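# Stand link pins up through chain joint, cap with plate

## Task

Turn the connecting link so that its pins stick upward through the middle joint of the chain, and then seat the cover plate on top so it fits over both of those pins.

## Robot and tools

Robot: two arms, left_arm and right_arm, each ending in a two-finger gripper. Per the calibration, left_arm's base sits at (+0.004, +0.316, 0) m in the scene frame, unrotated. right_arm's base sits at (-0.046, -0.237, 0) m with quat_wxyz (+1.000, 0, 0, +0.017), a slight turn about vertical. Up is +z for both bases.

Frames: the scene frame has its origin at table height, halfway between the nominal bases. +x points out over the table, +z points up, and left_arm is on the +y side. Image left and right do not match arm names. Every hand position, orientation, velocity and target an arm reports or receives is in that arm's own base frame. Fixed cameras and the table use the scene frame. Printed hand poses can be wrong by a few centimetres, more when the arm reaches far. The fingers extend along the gripper's +z axis and spread along its y axis. end_effector_position is the point between the pads, roughly 1 cm short of the fingertips.

The row: every motion command is a row of 16 numbers, always covering both arms. First left_arm: x, y, z (metres), qw, qx, qy, qz (w first), opening. Then the same eight for right_arm. Position and quaternion are absolute targets, a pose in that arm's base frame, not offsets. Opening runs from -1 (closed) to +1 (fully open, 0.093 m). Opening is absolute too: sending 0 commands half open, so resend the current value to leave a gripper alone.

execute_actions(actions, cameras): actions is a list of actions; each action is a table of at most 15 rows, each row held for one 1/30 s step, with the last row repeated to fill 15 steps. The controller clips each step to 100 mm and 20 degrees from the measured pose, so one action may fall short; the result's Hand target shows where each arm is really heading, and the remainder must be sent next. An action is rejected for both arms if any target lies over 0.6 m from that gripper's current position along any of its axes; the first action is checked against the last reported state. An empty list just returns state and images. cameras lists names among cam_high, cam_low, cam_left_wrist, cam_right_wrist; omitted, null or ["all"] gives all, [] gives none, an unknown name invalidates the call.

move(target, speed, blend, opening_speed, blocking, cameras): drives each gripper in a straight line from its Hand target to the pose in target, which is one 16-number row or a list of up to 15 rows (no 0.6 m rule). speed is m/s, 0.002 to 0.5, default 0.25 (turning up to twice that in rad/s), one value or one per target. blend in metres rounds corners in a list. opening_speed, 0.2 or more per second on the -1..+1 scale, makes finger changes gradual. blocking=false returns after about 0.5 s while motion continues; a new move takes over from the old one. Paths ignore obstacles and the other arm; grippers lag and overshoot more when fast. Avoid routing close past an arm's own base. The move: line reports the ending (done, off_target, moving, held, fault) and limits (paced = pose clipped, held = steps withheld). done means at rest within 10 mm and 2 degrees; it says nothing about contact.

wait(seconds 0-10, cameras): lets time pass with each arm holding its last command. stop(cameras): brakes a running move. zoom_image(camera, region [x0,y0,x1,y1] pixels, at most 504x504) enlarges part of a camera's latest image; all images are 672x504. finished_scene(scene): ends the current scene, given its number; irreversible, so call it only once the plate sits on both pins with nothing held.

Results: each arm's end_effector_position and end_effector_quat_wxyz, Hand target, Joint positions (the last number is finger gap in metres, zero when blocked), Joint velocities ("within noise" means still), joint torques (noisy, offset, wrapping at ±28 N m on joints 1-3), Tool commands, grip_measured, and for action calls some per-step positions. grip_measured is the finger motor on the -1..+1 scale: pads meet near -0.94, each millimetre of object width adds about 0.0208, and it may read up to 0.02 high. It keeps heading toward the command after the pads touch, so it barely reveals a grasp; check images. To keep a grip, keep sending the same closing number.

Practice: keep an orientation by repeating the same quaternion, not the drifting reported one. For an idle arm, resend its last reported pose and opening every call. Friction and gravity can leave a gripper low, short or tilted; verify after each move and correct. Small commands may not move at all or may go sideways. Move slowly near contact; deep targets past contact press harder. Never let parts drop, release moving parts, slam, or drive the arms into each other; the clearance check does not protect the grippers or wrist cameras from colliding. Nothing may leave the table. Brief disturbances may pull a held part. Holding loads or stretching an arm heats motors; a MOTOR HOT line warns, and overheating folds that arm out of use.

Each tool is called after "Emit:" as name(argument=value, ...), one argument or row to a line, values as JSON.

## Session

Emit:
execute_actions(
  actions=[],
)

Scene clock: 0.00 s.
left_arm: end_effector_position=(+0.3804, +0.0624, +0.0935) grip_measured=+1.000 end_effector_quat_wxyz=(+0.585, -0.128, +0.792, +0.118) | right_arm: end_effector_position=(+0.3863, -0.0518, +0.1010) grip_measured=+1.000 end_effector_quat_wxyz=(+0.587, +0.119, +0.797, -0.082)
Joint positions: left_arm=[0.025 1.585 0.34 0.935 -0.319 -0.062 0.093] | right_arm=[-0.027 1.543 0.365 0.866 0.249 0.089 0.093]
Joint velocities: within noise
Joint torques (N m): no reading
Heat: left arm: 33 °C; right arm: 37 °C.
Hand target: left_arm +0.3844, +0.0626, +0.1043; +0.599, -0.130, +0.782, +0.116 | right_arm +0.3866, -0.0517, +0.1009; +0.585, +0.119, +0.798, -0.082
Tool commands: left_gripper/opening=+1.0 right_gripper/opening=+1.0

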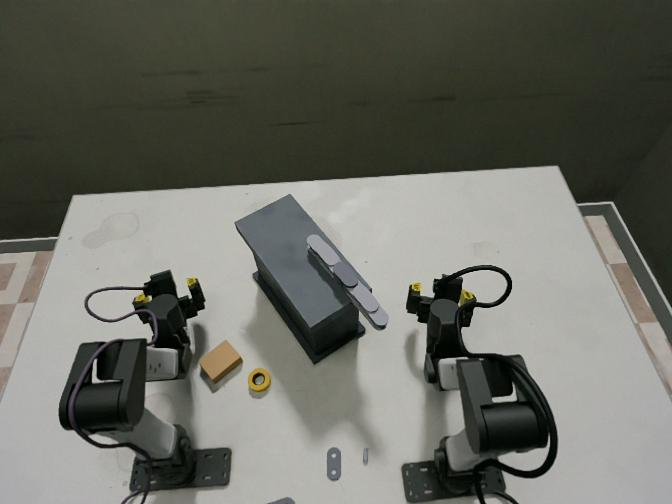

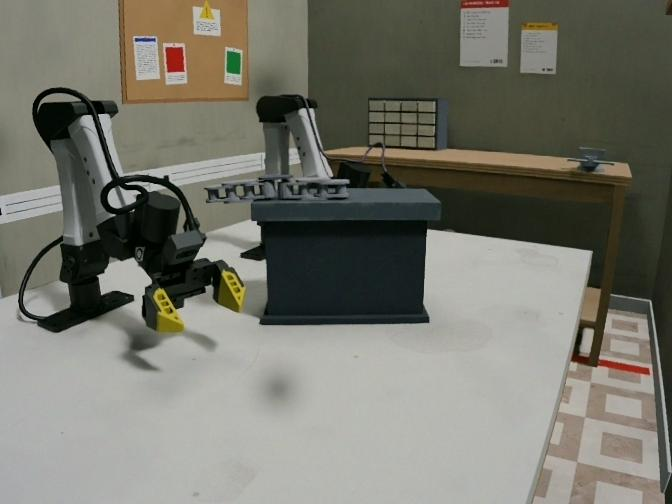

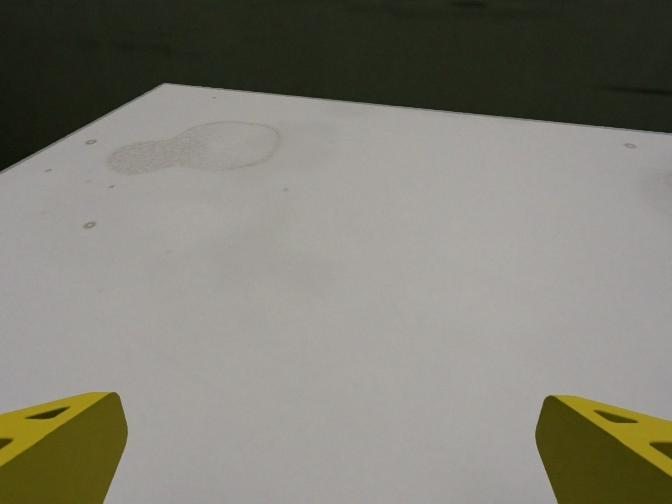

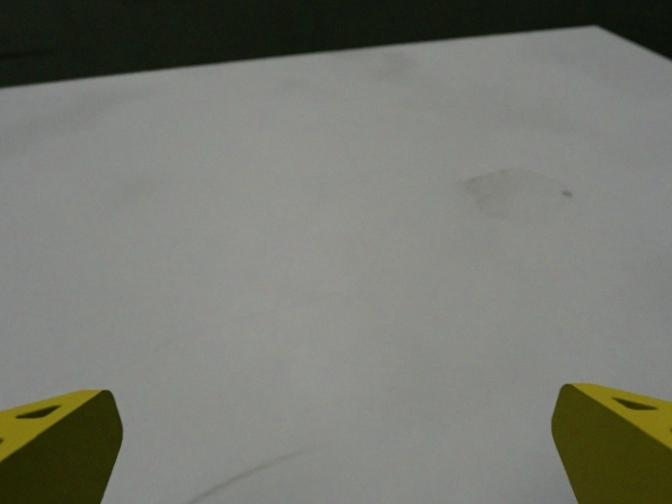

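Emit:
zoom_image(
  camera="cam_high",
  region=[200, 330, 440, 504],
)

Emit:
zoom_image(
  camera="cam_high",
  region=[230, 180, 410, 370],
)

Emit:
zoom_image(
  camera="cam_low",
  region=[180, 140, 460, 340],
)

Scaled by 2.100 from the camera's 672x504 image, which has a finer 960x720 frame.

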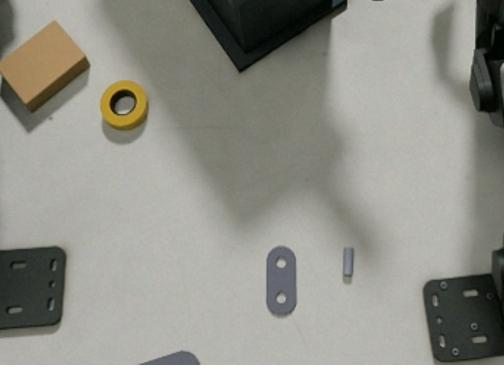

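Scaled by 2.653 from the camera's 672x504 image, which has a finer 960x720 frame.

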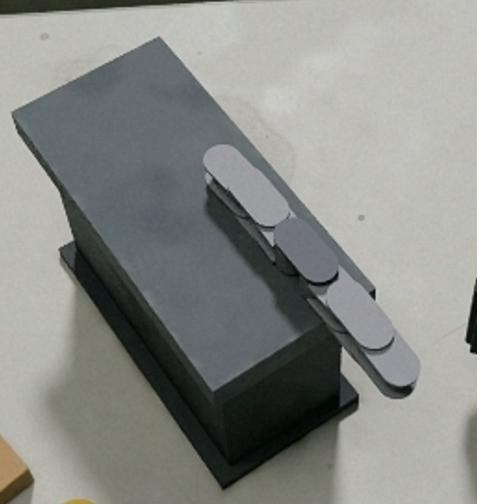

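Scaled by 1.800 from the camera's 672x504 image, which has a finer 960x720 frame.

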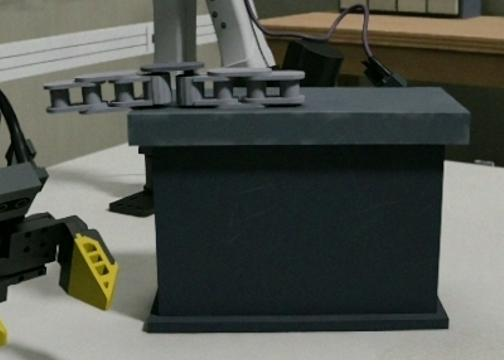

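Emit:
move(
  target=[0.30, -0.15, 0.30, 0, 0, 1, 0, 1, 0.36, 0.20, 0.36, 0, 0, 1, 0, 1],
  speed=0.3,
)

Scene clock: 67.07 s.
left_arm: end_effector_position=(+0.3033, -0.1481, +0.2824) grip_measured=+1.000 end_effector_quat_wxyz=(+0.152, +0.005, +0.986, -0.063) | right_arm: end_effector_position=(+0.3599, +0.2013, +0.3641) grip_measured=+1.000 end_effector_quat_wxyz=(+0.290, -0.014, +0.947, +0.137)
Joint positions: left_arm=[-0.465 1.67 1.997 -1.567 -0.021 -0.451 0.093] | right_arm=[0.528 1.885 2.51 -1.543 0.043 0.482 0.093]
Joint velocities: within noise
Joint torques (N m): left_arm=[-0.31 -9.52 7.62 0.95 0.11 -0.27] | right_arm=[-1.01 -6.39 6.75 1.38 -0.1 0.04]
Heat: left arm: 39 °C; right arm: 40 °C.
Hand target: left_arm +0.2996, -0.1496, +0.2991; +0.172, +0.002, +0.982, -0.083 | right_arm +0.3598, +0.2000, +0.3594; +0.278, -0.009, +0.951, +0.137
Off the commanded pose: left_arm 0.018 m, 19 deg | right_arm 0.004 m, 38 deg; orientation clipped.
joint sent to its limit (left arm) — joint 4 (wrist pitch), lower limit. The joint targets are off in orientation, not in position.
joint sent to its limit (right arm) — joint 4 (wrist pitch), lower limit. The joint targets are off in orientation, not in position.
move: off_target (left_arm, right_arm); limits=paced
camera_calibration:
cam_left_wrist: T_world_to_cam=[[-0.0181634, -0.990493, 0.136358, -0.178473], [-0.993637, 0.0330443, 0.107675, 0.315702], [-0.111157, -0.133535, -0.984791, 0.37344], [0, 0, 0, 1]] pos_world=[0.351962, -0.137341, 0.358104]
cam_right_wrist: T_world_to_cam=[[0.0966172, -0.965456, -0.241992, 0.247737], [-0.986555, -0.0606937, -0.151745, 0.459828], [0.131815, 0.253399, -0.958339, 0.331831], [0, 0, 0, 1]] pos_world=[0.38597, 0.183002, 0.447733]

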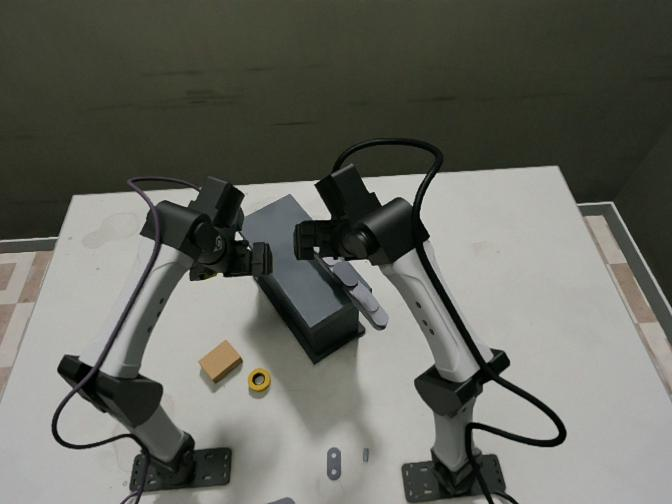

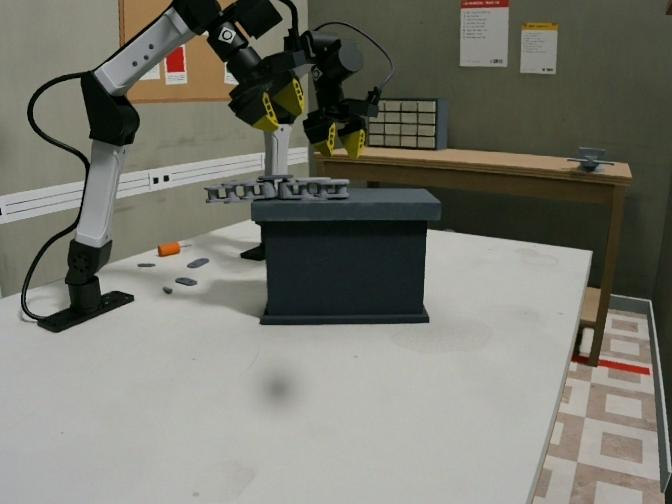

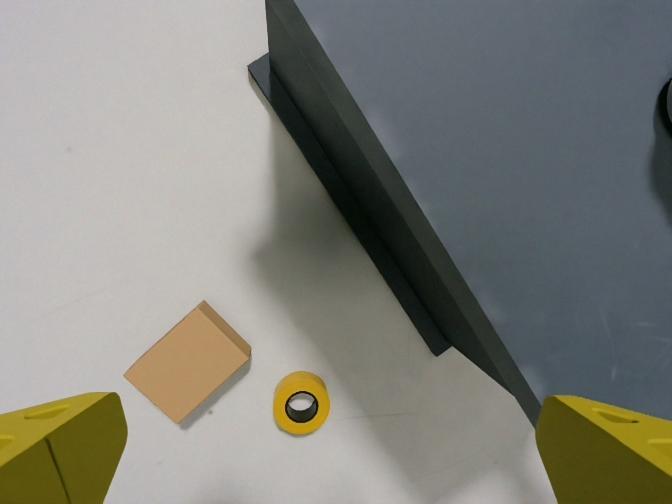

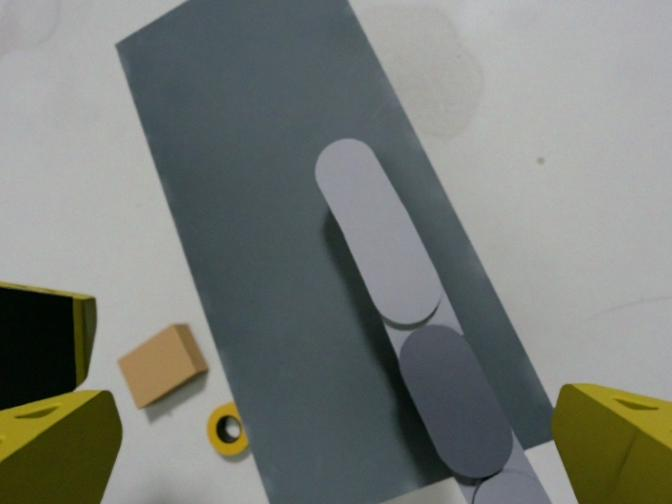

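Emit:
move(
  target=[0.02, -0.29, 0.22, 0, 0.707, 0.707, 0, 1, 0.30, 0.15, 0.25, 0.653, 0, 0.653, 0.383, 1],
  speed=0.3,
)

Scene clock: 80.67 s.
left_arm: end_effector_position=(+0.0234, -0.2826, +0.2128) grip_measured=+1.000 end_effector_quat_wxyz=(+0.031, +0.701, +0.712, -0.018) | right_arm: end_effector_position=(+0.2999, +0.1508, +0.2556) grip_measured=+1.000 end_effector_quat_wxyz=(+0.658, -0.001, +0.649, +0.381)
Joint positions: left_arm=[-1.497 1.596 1.667 -1.572 -0.014 0.06 0.093] | right_arm=[0.406 0.977 0.265 0.871 -0.12 0.542 0.093]
Joint velocities: within noise
Joint torques (N m): left_arm=[-0.73 -5.59 8.13 0.52 0.13 -0.05] | right_arm=[-1.05 -0.92 6.43 2.26 -0.13 0.03]
Heat: left arm: 38 °C; right arm: 40 °C.
Hand target: left_arm +0.0200, -0.2897, +0.2193; +0.037, +0.706, +0.706, -0.032 | right_arm +0.3000, +0.1500, +0.2500; +0.653, +0.000, +0.653, +0.383
Off the commanded pose: left_arm 0.011 m, 4 deg | right_arm 0.006 m, 1 deg.
joint read past its limit (left arm) — joint 4 (wrist pitch), lower limit.
joint sent to its limit (left arm) — joint 4 (wrist pitch), lower limit. The joint targets are off in orientation, not in position.
move: off_target (left_arm)
camera_calibration:
cam_left_wrist: T_world_to_cam=[[-0.999537, -0.029269, -0.00830457, 0.0180967], [-0.0303495, 0.940076, 0.339611, 0.233987], [-0.00213315, 0.339706, -0.940529, 0.377581], [0, 0, 0, 1]] pos_world=[0.0259951, -0.347703, 0.275811]
cam_right_wrist: T_world_to_cam=[[0.490737, -0.714808, -0.498224, 0.087962], [-0.496347, 0.240621, -0.834111, 0.363014], [0.716112, 0.656621, -0.236711, -0.171954], [0, 0, 0, 1]] pos_world=[0.260153, 0.0884355, 0.305916]

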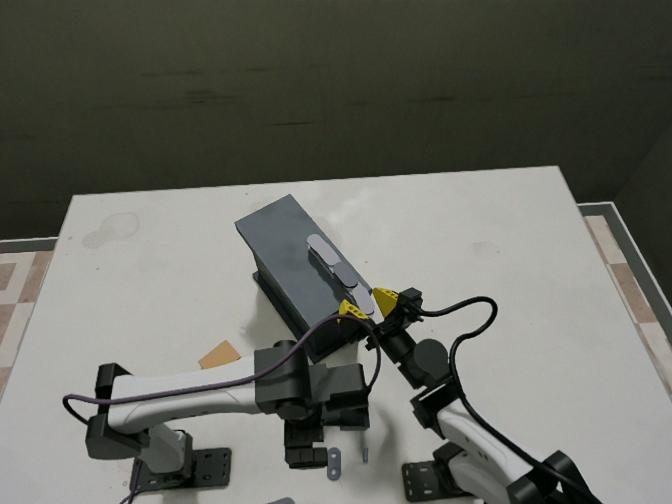

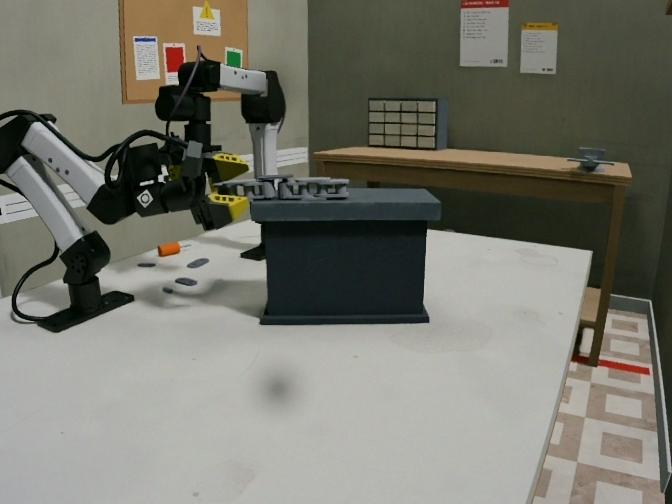

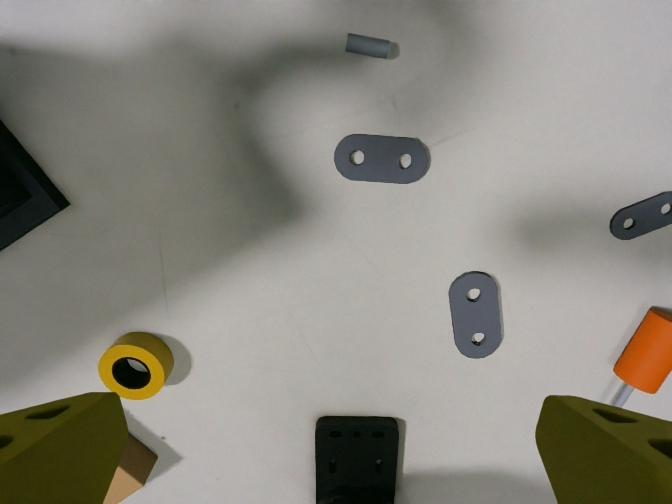

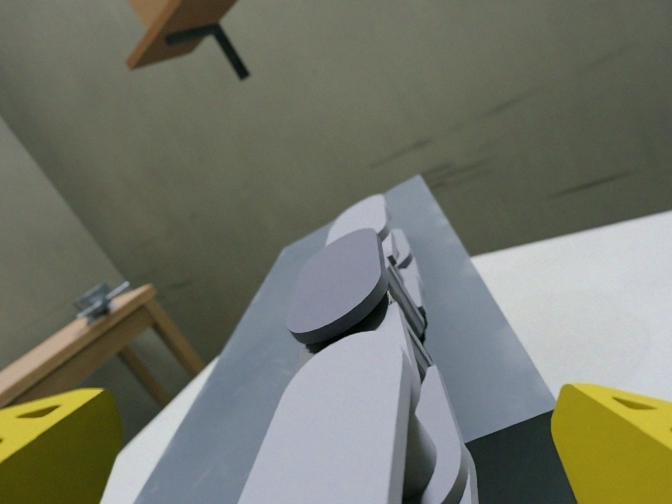

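Emit:
zoom_image(
  camera="cam_left_wrist",
  region=[300, 0, 672, 400],
)

Emit:
zoom_image(
  camera="cam_right_wrist",
  region=[200, 150, 600, 504],
)

Emit:
zoom_image(
  camera="cam_low",
  region=[120, 150, 380, 310],
)

Scaled by 1.260 from the camera's 672x504 image, which has a finer 960x720 frame.

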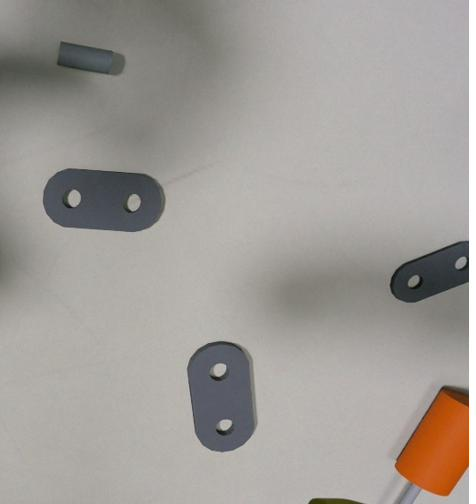

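Scaled by 1.260 from the camera's 672x504 image, which has a finer 960x720 frame.

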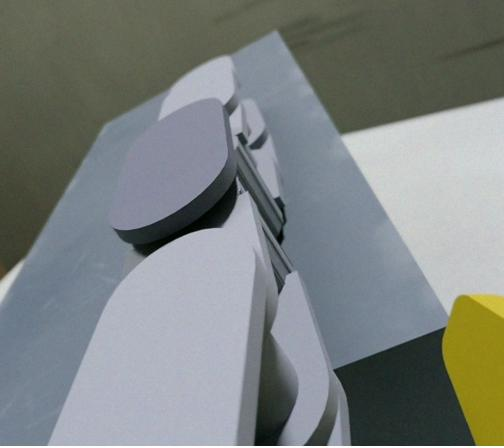

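Scaled by 1.938 from the camera's 672x504 image, which has a finer 960x720 frame.

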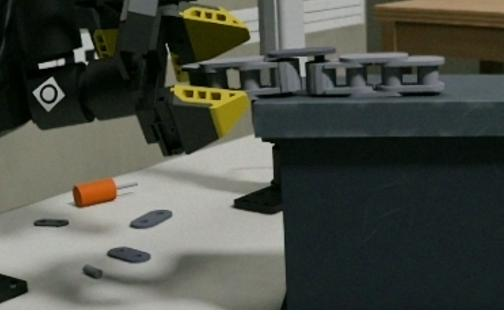

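Emit:
move(
  target=[-0.08, -0.28, 0.22, 0, 0.7986, 0.6018, 0, 1, 0.30, 0.16, 0.34, 0.1, 0.1, 0.985, 0, 1],
  speed=0.3,
)

Scene clock: 116.40 s.
left_arm: end_effector_position=(-0.0740, -0.2738, +0.2128) grip_measured=+1.000 end_effector_quat_wxyz=(+0.026, +0.799, +0.600, -0.024) | right_arm: end_effector_position=(+0.3031, +0.1607, +0.3389) grip_measured=+1.000 end_effector_quat_wxyz=(+0.246, +0.086, +0.960, +0.103)
Joint positions: left_arm=[-1.843 1.596 1.667 -1.572 -0.013 0.011 0.093] | right_arm=[0.548 1.627 2.127 -1.543 0.124 0.694 0.093]
Joint velocities: within noise
Joint torques (N m): left_arm=[-0.85 -5.39 8.27 0.52 0.11 -0.28] | right_arm=[0.14 -5.52 7.17 1.2 0.2 0.02]
Heat: left arm: 38 °C; right arm: 40 °C.
Hand target: left_arm -0.0799, -0.2797, +0.2193; +0.030, +0.798, +0.601, -0.038 | right_arm +0.3000, +0.1600, +0.3394; +0.243, +0.087, +0.961, +0.098
Off the commanded pose: left_arm 0.011 m, 4 deg | right_arm 0.003 m, 21 deg; orientation clipped.
joint read past its limit (left arm) — joint 4 (wrist pitch), lower limit.
joint sent to its limit (left arm) — joint 4 (wrist pitch), lower limit. The joint targets are off in orientation, not in position.
joint sent to its limit (right arm) — joint 4 (wrist pitch), lower limit. The joint targets are off in orientation, not in position.
move: off_target (left_arm, right_arm); limits=paced
camera_calibration:
cam_left_wrist: T_world_to_cam=[[-0.964176, 0.265232, -0.00419189, 0.00340997], [0.248167, 0.907496, 0.338915, 0.234541], [0.0936953, 0.325734, -0.940807, 0.377686], [0, 0, 0, 1]] pos_world=[-0.0903049, -0.336775, 0.275855]
cam_right_wrist: T_world_to_cam=[[-0.124564, -0.965395, -0.229121, 0.270529], [-0.990052, 0.136159, -0.0354521, 0.327463], [0.0654222, 0.222425, -0.972752, 0.355444], [0, 0, 0, 1]] pos_world=[0.33465, 0.137521, 0.419352]

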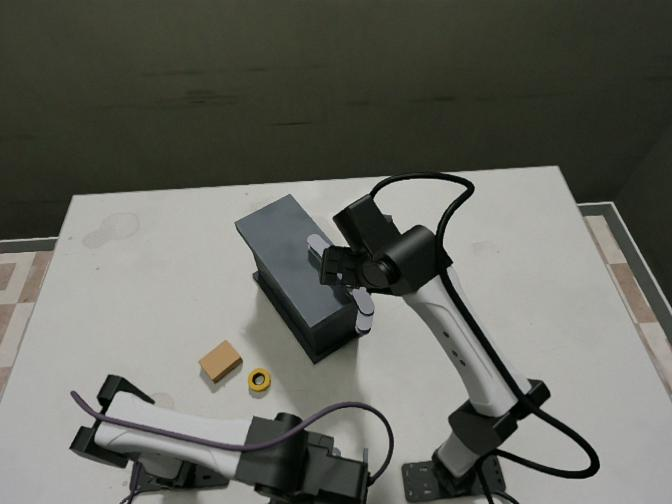

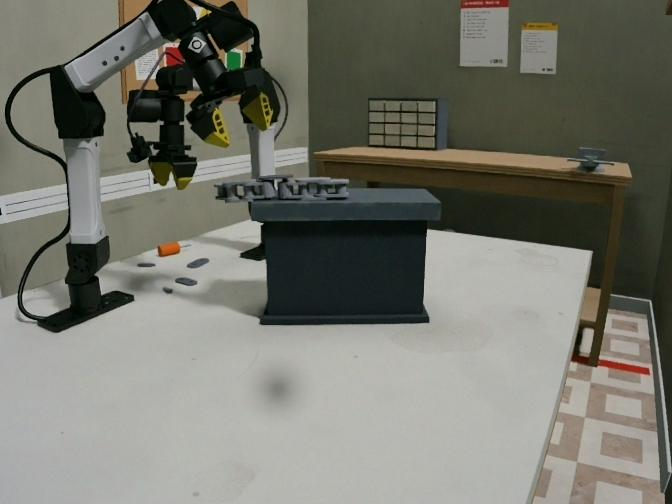

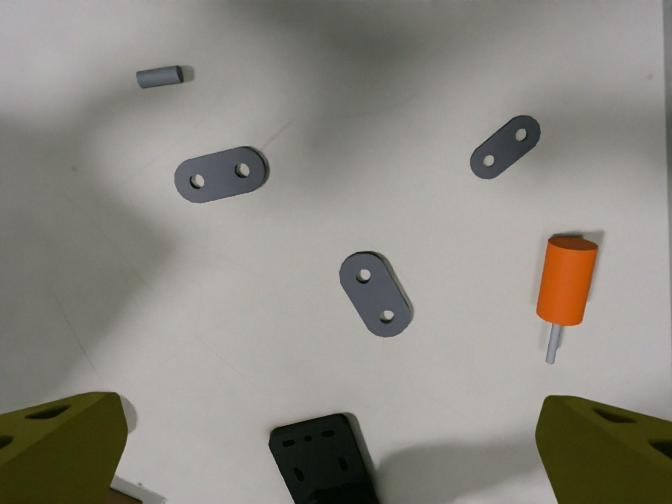

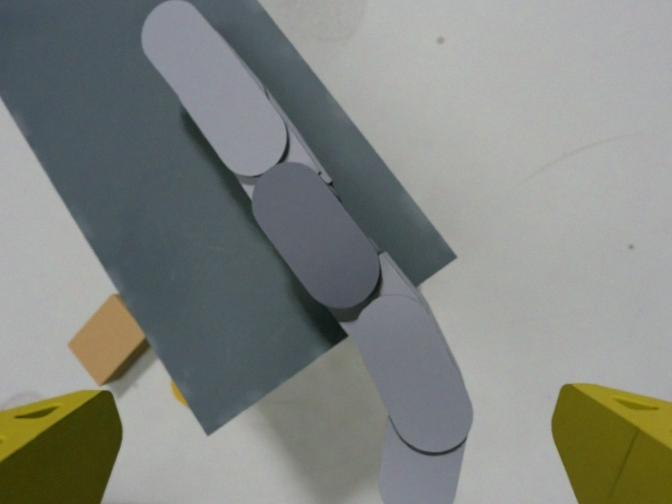

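Emit:
zoom_image(
  camera="cam_right_wrist",
  region=[130, 0, 500, 504],
)

Emit:
zoom_image(
  camera="cam_left_wrist",
  region=[130, 50, 600, 400],
)

Scaled by 1.000.

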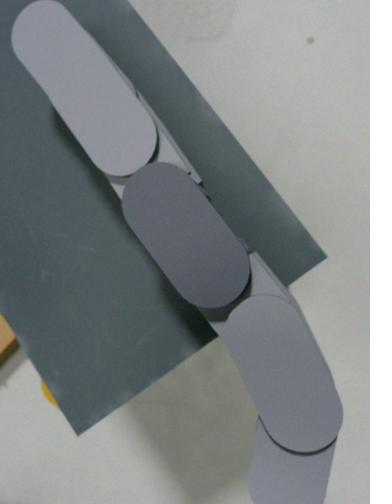

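Scaled by 1.072 from the camera's 672x504 image, which has a finer 960x720 frame.

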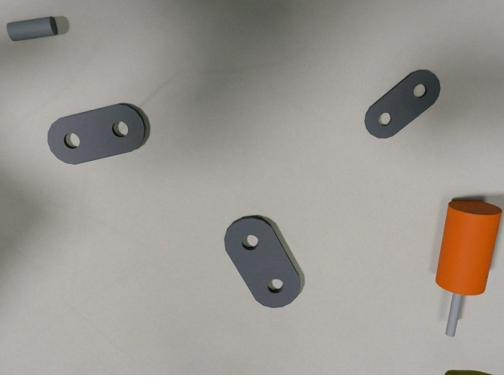

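Emit:
zoom_image(
  camera="cam_low",
  region=[205, 160, 365, 220],
)

Scaled by 3.150 from the camera's 672x504 image, which has a finer 960x720 frame.

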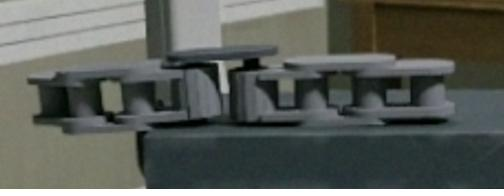

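Emit:
move(
  target=[
    [0.10, -0.25, 0.29, 0, 0.65, 0.76, 0, -1, 0.28, 0.0, 0.3, 0.5, 0, 0.866, 0, 1],
    [0.19, -0.225, 0.29, 0.303, -0.348, 0.669, -0.582, -1, 0.28, 0.0, 0.3, 0.5, 0, 0.866, 0, 1],
  ],
  speed=0.35,
)

Scene clock: 209.17 s.
left_arm: end_effector_position=(+0.1893, -0.2235, +0.2904) grip_measured=-0.982 end_effector_quat_wxyz=(+0.302, -0.343, +0.675, -0.579) | right_arm: end_effector_position=(+0.2791, +0.0003, +0.3035) grip_measured=+1.000 end_effector_quat_wxyz=(+0.502, +0.003, +0.865, -0.001)
Joint positions: left_arm=[-1.17 0.692 0.636 -0.117 -0.544 -1.651 0] | right_arm=[0.008 0.839 1.068 -0.748 0.011 0.008 0.093]
Joint velocities: within noise
Joint torques (N m): left_arm=[-1.02 0.34 5.82 2.13 -0.2 -0.17] | right_arm=[-0.95 -0.42 6.16 2.21 -0.13 -0.09]
Heat: left arm: 40 °C; right arm: 40 °C.
Hand target: left_arm +0.1900, -0.2249, +0.2900; +0.303, -0.348, +0.669, -0.582 | right_arm +0.2799, +0.0000, +0.3000; +0.500, +0.000, +0.866, +0.000
Off the commanded pose: left_arm 0.002 m, 1 deg | right_arm 0.004 m, 0 deg.
move: done
camera_calibration:
cam_left_wrist: T_world_to_cam=[[0.115488, -0.0776052, 0.990273, -0.325517], [-0.856154, -0.513269, 0.0596228, 0.0699216], [0.503649, -0.854712, -0.125718, -0.168469], [0, 0, 0, 1]] pos_world=[0.182306, -0.133365, 0.297002]
cam_right_wrist: T_world_to_cam=[[-0.0194988, -0.999806, 0.00266968, 0.0049941], [-0.824368, 0.0145663, -0.565867, 0.439063], [0.565719, -0.0132345, -0.824492, 0.173688], [0, 0, 0, 1]] pos_world=[0.263788, 0.000896293, 0.391643]

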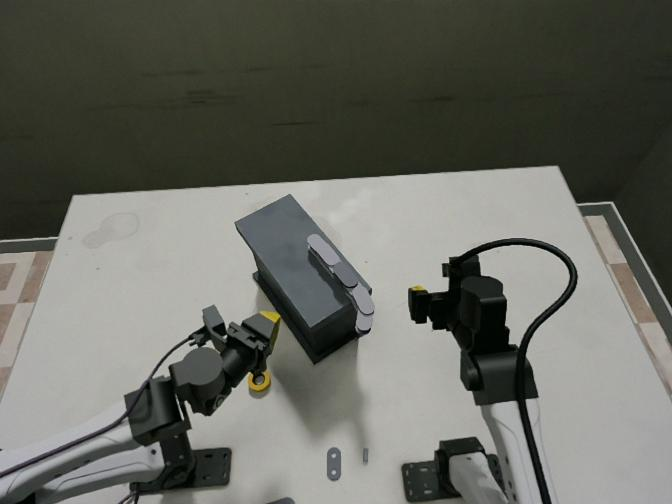

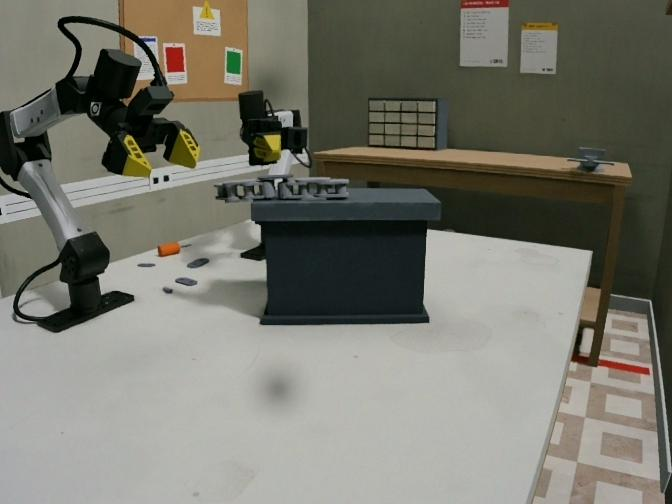

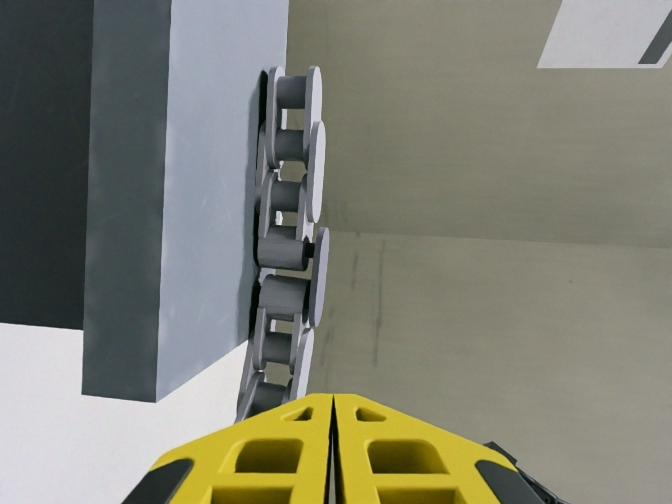

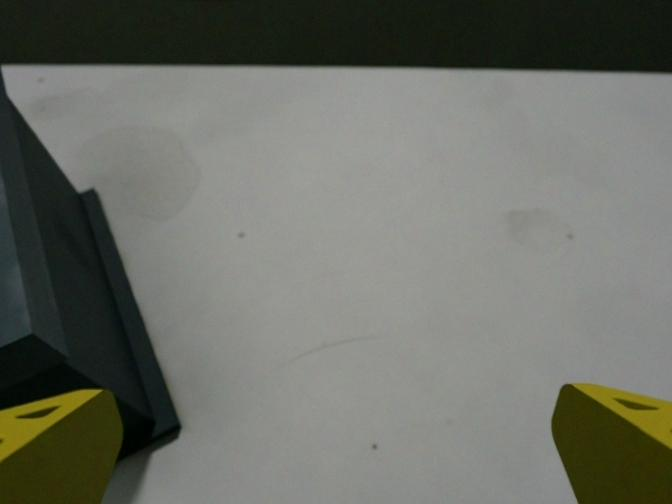

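Emit:
zoom_image(
  camera="cam_left_wrist",
  region=[210, 50, 360, 430],
)

Emit:
zoom_image(
  camera="cam_left_wrist",
  region=[220, 210, 350, 340],
)

Scaled by 1.326 from the camera's 672x504 image, which has a finer 960x720 frame.

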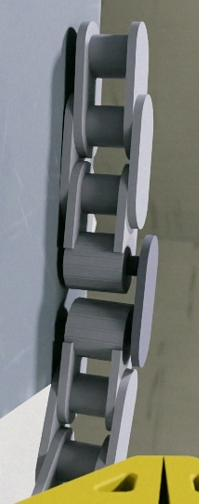

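Scaled by 3.877 from the camera's 672x504 image, which has a finer 960x720 frame.

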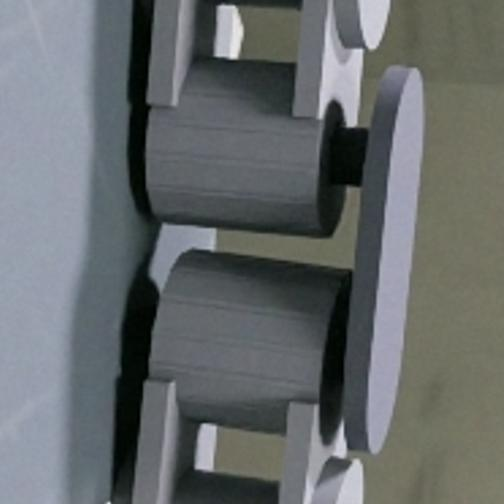

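Emit:
move(
  target=[0.15, -0.20, 0.29, 0.303, -0.348, 0.669, -0.582, -1, 0.315, 0.191, 0.355, 0.25, -0.25, 0.933, 0.067, 1],
  speed=0.35,
  cameras=["cam_right_wrist","cam_high"],
)

Emit:
zoom_image(
  camera="cam_right_wrist",
  region=[150, 0, 504, 504],
)

Emit:
move(
  target=[0.15, -0.20, 0.29, 0.303, -0.348, 0.669, -0.582, -1, 0.315, 0.191, 0.295, 0.25, -0.25, 0.933, 0.067, 1],
  speed=0.2,
  cameras=["cam_right_wrist","cam_low"],
)

Emit:
zoom_image(
  camera="cam_right_wrist",
  region=[150, 0, 504, 504],
)

Scene clock: 282.83 s.
left_arm: end_effector_position=(+0.1502, -0.2020, +0.2906) grip_measured=-0.982 end_effector_quat_wxyz=(+0.302, -0.343, +0.673, -0.581) | right_arm: end_effector_position=(+0.3190, +0.1893, +0.3558) grip_measured=+1.000 end_effector_quat_wxyz=(+0.285, -0.241, +0.925, +0.072)
Joint positions: left_arm=[-1.434 0.546 0.625 -0.286 -0.803 -1.713 0] | right_arm=[0.547 1.725 2.292 -1.542 0.025 0.03 0.093]
Joint velocities: within noise
Joint torques (N m): left_arm=[-1.03 0.06 5.71 1.77 -0.3 -0.2] | right_arm=[0.16 -5.97 6.89 1.32 -0.12 -0.08]
Heat: left arm: 40 °C; right arm: 41 °C.
Hand target: left_arm +0.1501, -0.2000, +0.2899; +0.303, -0.348, +0.669, -0.582 | right_arm +0.3150, +0.1909, +0.3546; +0.276, -0.248, +0.926, +0.074
Off the commanded pose: left_arm 0.002 m, 1 deg | right_arm 0.004 m, 4 deg.
joint sent to its limit (right arm) — joint 4 (wrist pitch), lower limit. The joint targets are off in orientation, not in position.
move: off_target (right_arm)
camera_calibration:
cam_right_wrist: T_world_to_cam=[[0.477097, -0.87874, 0.0139294, 0.00924416], [-0.86849, -0.47384, -0.145603, 0.455838], [0.134548, 0.0573692, -0.989245, 0.37959], [0, 0, 0, 1]] pos_world=[0.340408, 0.202341, 0.44175]
Images, in order (width x height): cam_high 672x504, cam_right_wrist 672x504.

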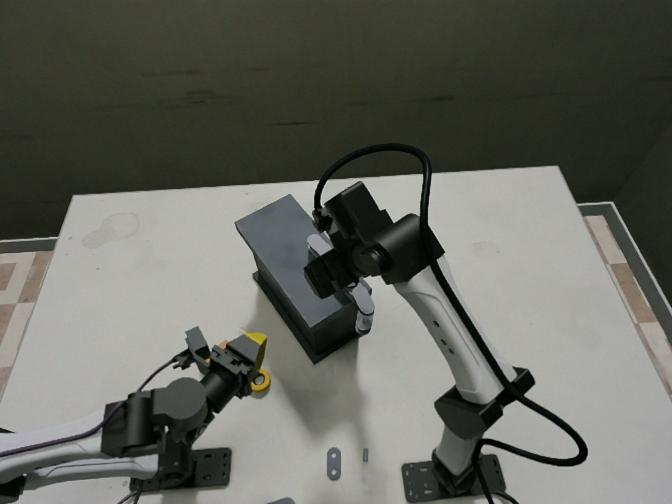

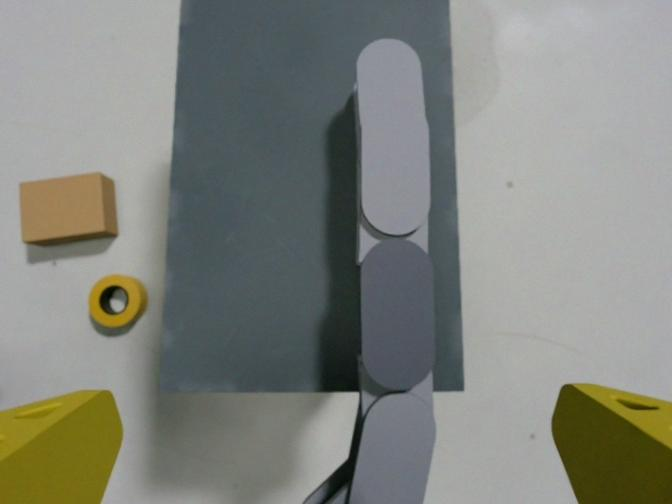

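Scaled by 1.000.

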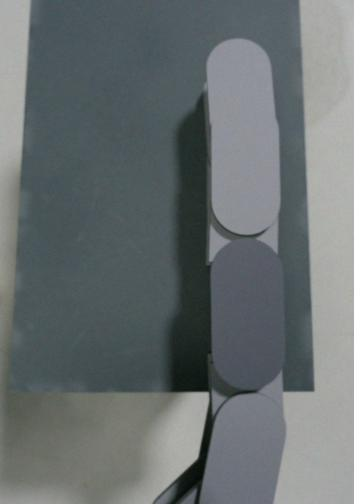

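Scene clock: 284.07 s.
left_arm: end_effector_position=(+0.1503, -0.2019, +0.2906) grip_measured=-0.982 end_effector_quat_wxyz=(+0.302, -0.344, +0.673, -0.581) | right_arm: end_effector_position=(+0.3178, +0.1888, +0.2918) grip_measured=+1.000 end_effector_quat_wxyz=(+0.244, -0.245, +0.937, +0.060)
Joint positions: left_arm=[-1.434 0.546 0.625 -0.286 -0.804 -1.713 0] | right_arm=[0.547 1.623 1.909 -1.35 0.024 0.03 0.093]
Joint velocities: within noise
Joint torques (N m): left_arm=[-1.02 0.09 5.72 1.76 -0.27 -0.19] | right_arm=[-0.16 -8.2 5.49 1.52 -0.09 -0.05]
Heat: left arm: 40 °C; right arm: 41 °C.
Hand target: left_arm +0.1501, -0.2000, +0.2899; +0.303, -0.348, +0.669, -0.582 | right_arm +0.3150, +0.1909, +0.2950; +0.250, -0.250, +0.933, +0.067
Off the commanded pose: left_arm 0.002 m, 1 deg | right_arm 0.005 m, 1 deg.
move: done
camera_calibration:
cam_right_wrist: T_world_to_cam=[[0.478646, -0.877832, 0.0175945, 0.00846582], [-0.876021, -0.478814, -0.0576562, 0.42288], [0.0590369, 0.0121837, -0.998181, 0.351588], [0, 0, 0, 1]] pos_world=[0.345643, 0.205629, 0.375181]
Images, in order (width x height): cam_low 672x504, cam_right_wrist 672x504.

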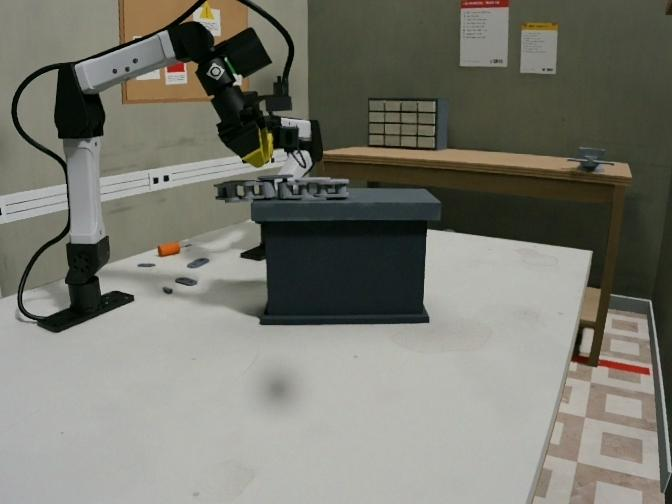

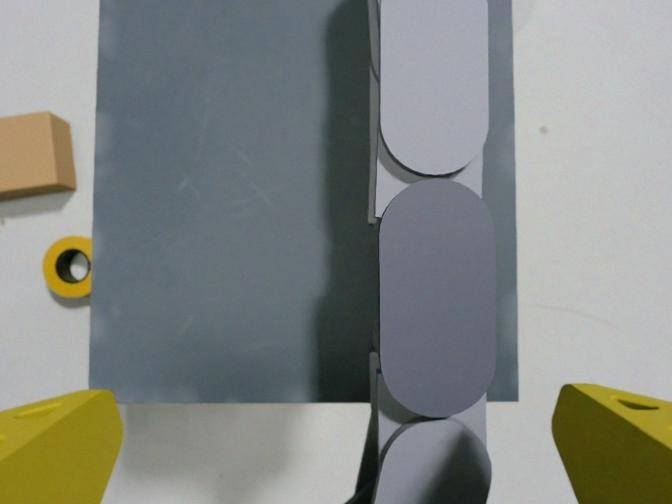

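Scaled by 1.000.

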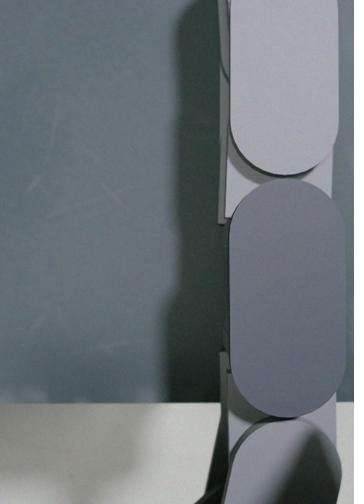

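Emit:
move(
  target=[0.15, -0.20, 0.29, 0.303, -0.348, 0.669, -0.582, -1, 0.4055, 0.2047, 0.30, 0.2914, -0.2348, 0.9243, 0.0740, 0.3],
  speed=0.2,
)

Scene clock: 470.23 s.
left_arm: end_effector_position=(+0.1503, -0.2018, +0.2906) grip_measured=-0.982 end_effector_quat_wxyz=(+0.302, -0.344, +0.673, -0.581) | right_arm: end_effector_position=(+0.4023, +0.2029, +0.2994) grip_measured=+0.302 end_effector_quat_wxyz=(+0.290, -0.231, +0.926, +0.070)
Joint positions: left_arm=[-1.434 0.546 0.625 -0.286 -0.804 -1.714 0] | right_arm=[0.463 1.871 2.186 -1.279 -0.011 -0.023 0.06]
Joint velocities: within noise
Joint torques (N m): left_arm=[-1.02 0.08 5.72 1.75 -0.26 -0.19] | right_arm=[-0.65 -7.97 8.42 1.62 -0.15 -0.04]
Heat: left arm: 43 °C; right arm: 41 °C.
Hand target: left_arm +0.1501, -0.2000, +0.2900; +0.303, -0.348, +0.669, -0.582 | right_arm +0.4054, +0.2046, +0.3000; +0.292, -0.235, +0.924, +0.074
Off the commanded pose: left_arm 0.002 m, 1 deg | right_arm 0.004 m, 1 deg.
move: done
camera_calibration:
cam_left_wrist: T_world_to_cam=[[0.113109, -0.0715529, 0.991003, -0.318163], [-0.855549, -0.514172, 0.0605242, 0.0471002], [0.505215, -0.854698, -0.119374, -0.132393], [0, 0, 0, 1]] pos_world=[0.143171, -0.111704, 0.296645]
cam_right_wrist: T_world_to_cam=[[0.459367, -0.888134, 0.014138, -0.00880939], [-0.87631, -0.455737, -0.156157, 0.529052], [0.145131, 0.0593441, -0.987631, 0.306646], [0, 0, 0, 1]] pos_world=[0.423156, 0.215087, 0.385593]

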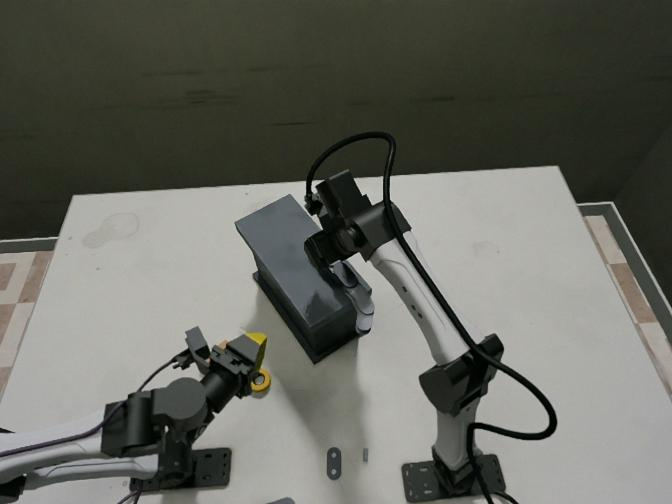

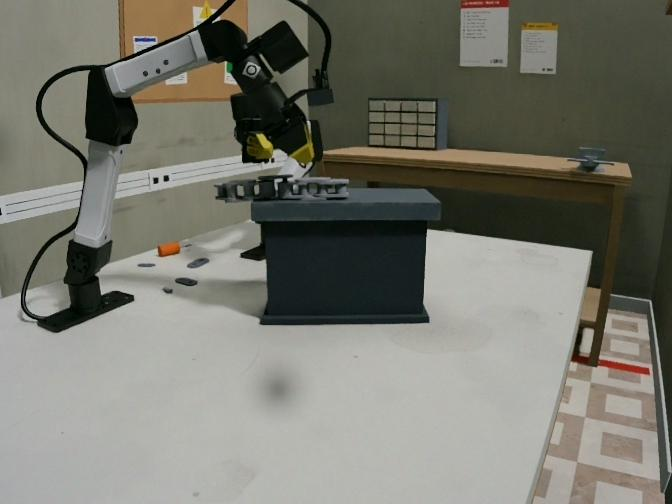

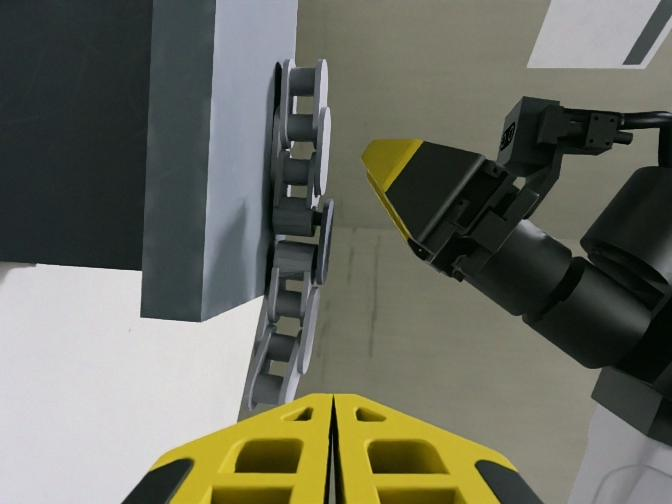

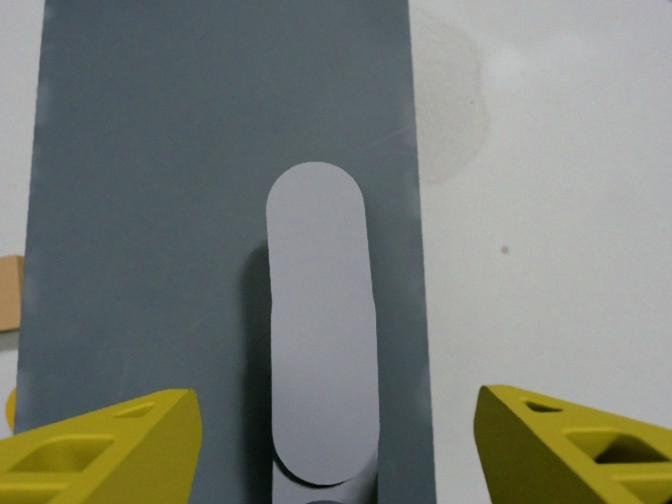

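Emit:
move(
  target=[
    [0.15, -0.20, 0.29, 0.303, -0.348, 0.669, -0.582, -1, 0.406, 0.209, 0.27, 0.2914, -0.2348, 0.9243, 0.0740, 0.3],
    [0.15, -0.20, 0.29, 0.303, -0.348, 0.669, -0.582, -1, 0.406, 0.209, 0.243, 0.2914, -0.2348, 0.9243, 0.0740, 0.3],
  ],
  speed=0.1,
)

Scene clock: 481.80 s.
left_arm: end_effector_position=(+0.1503, -0.2018, +0.2906) grip_measured=-0.982 end_effector_quat_wxyz=(+0.302, -0.344, +0.673, -0.581) | right_arm: end_effector_position=(+0.4088, +0.2063, +0.2391) grip_measured=+0.301 end_effector_quat_wxyz=(+0.285, -0.232, +0.927, +0.069)
Joint positions: left_arm=[-1.434 0.546 0.625 -0.286 -0.804 -1.714 0] | right_arm=[0.463 1.798 1.835 -1.012 -0.011 -0.023 0.06]
Joint velocities: within noise
Joint torques (N m): left_arm=[-1.01 0.08 5.71 1.76 -0.26 -0.19] | right_arm=[0.1 -10.66 6.37 1.71 -0.08 0]
Heat: left arm: 43 °C; right arm: 42 °C.
Hand target: left_arm +0.1501, -0.2000, +0.2900; +0.303, -0.348, +0.669, -0.582 | right_arm +0.4060, +0.2089, +0.2430; +0.291, -0.235, +0.924, +0.074
Off the commanded pose: left_arm 0.002 m, 1 deg | right_arm 0.005 m, 1 deg.
move: done
camera_calibration:
cam_left_wrist: T_world_to_cam=[[0.113109, -0.0715529, 0.991003, -0.318163], [-0.855549, -0.514172, 0.0605242, 0.0471002], [0.505215, -0.854698, -0.119374, -0.132393], [0, 0, 0, 1]] pos_world=[0.143171, -0.111704, 0.296645]
cam_right_wrist: T_world_to_cam=[[0.460165, -0.88773, 0.0135679, -0.00820613], [-0.877438, -0.457055, -0.14561, 0.525098], [0.135464, 0.0550998, -0.989249, 0.251198], [0, 0, 0, 1]] pos_world=[0.430489, 0.218873, 0.325069]

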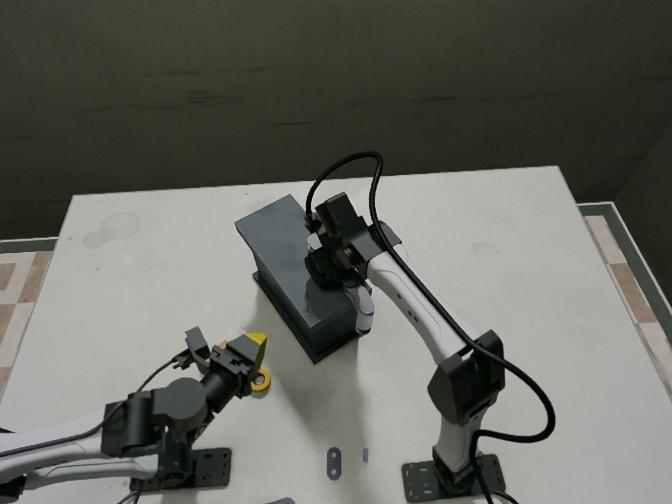

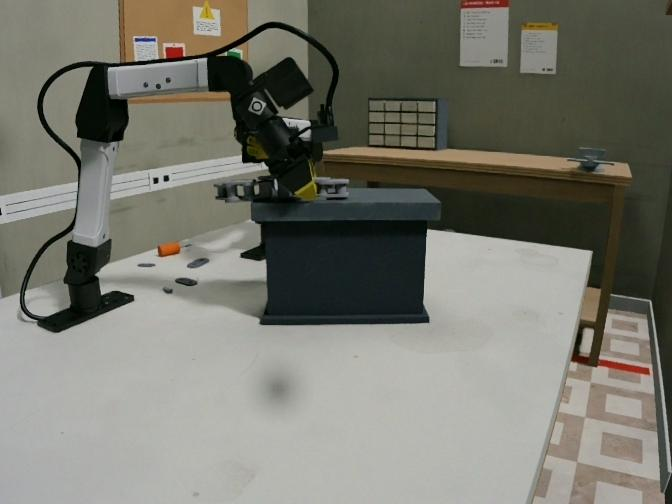

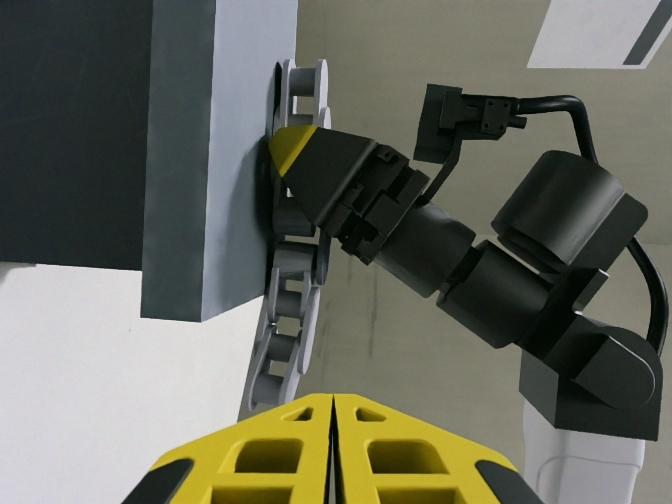

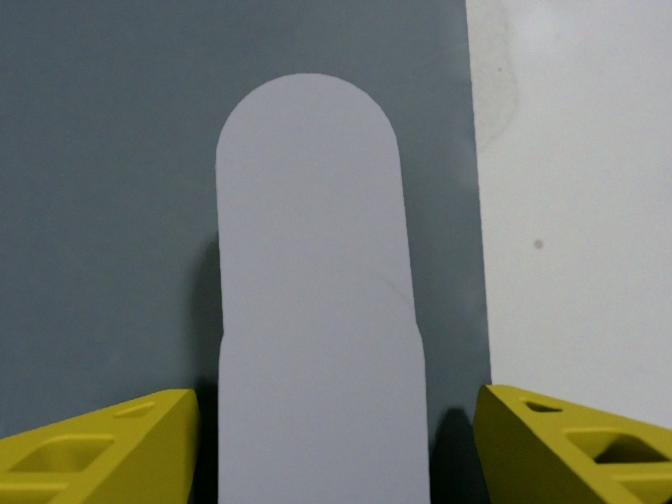

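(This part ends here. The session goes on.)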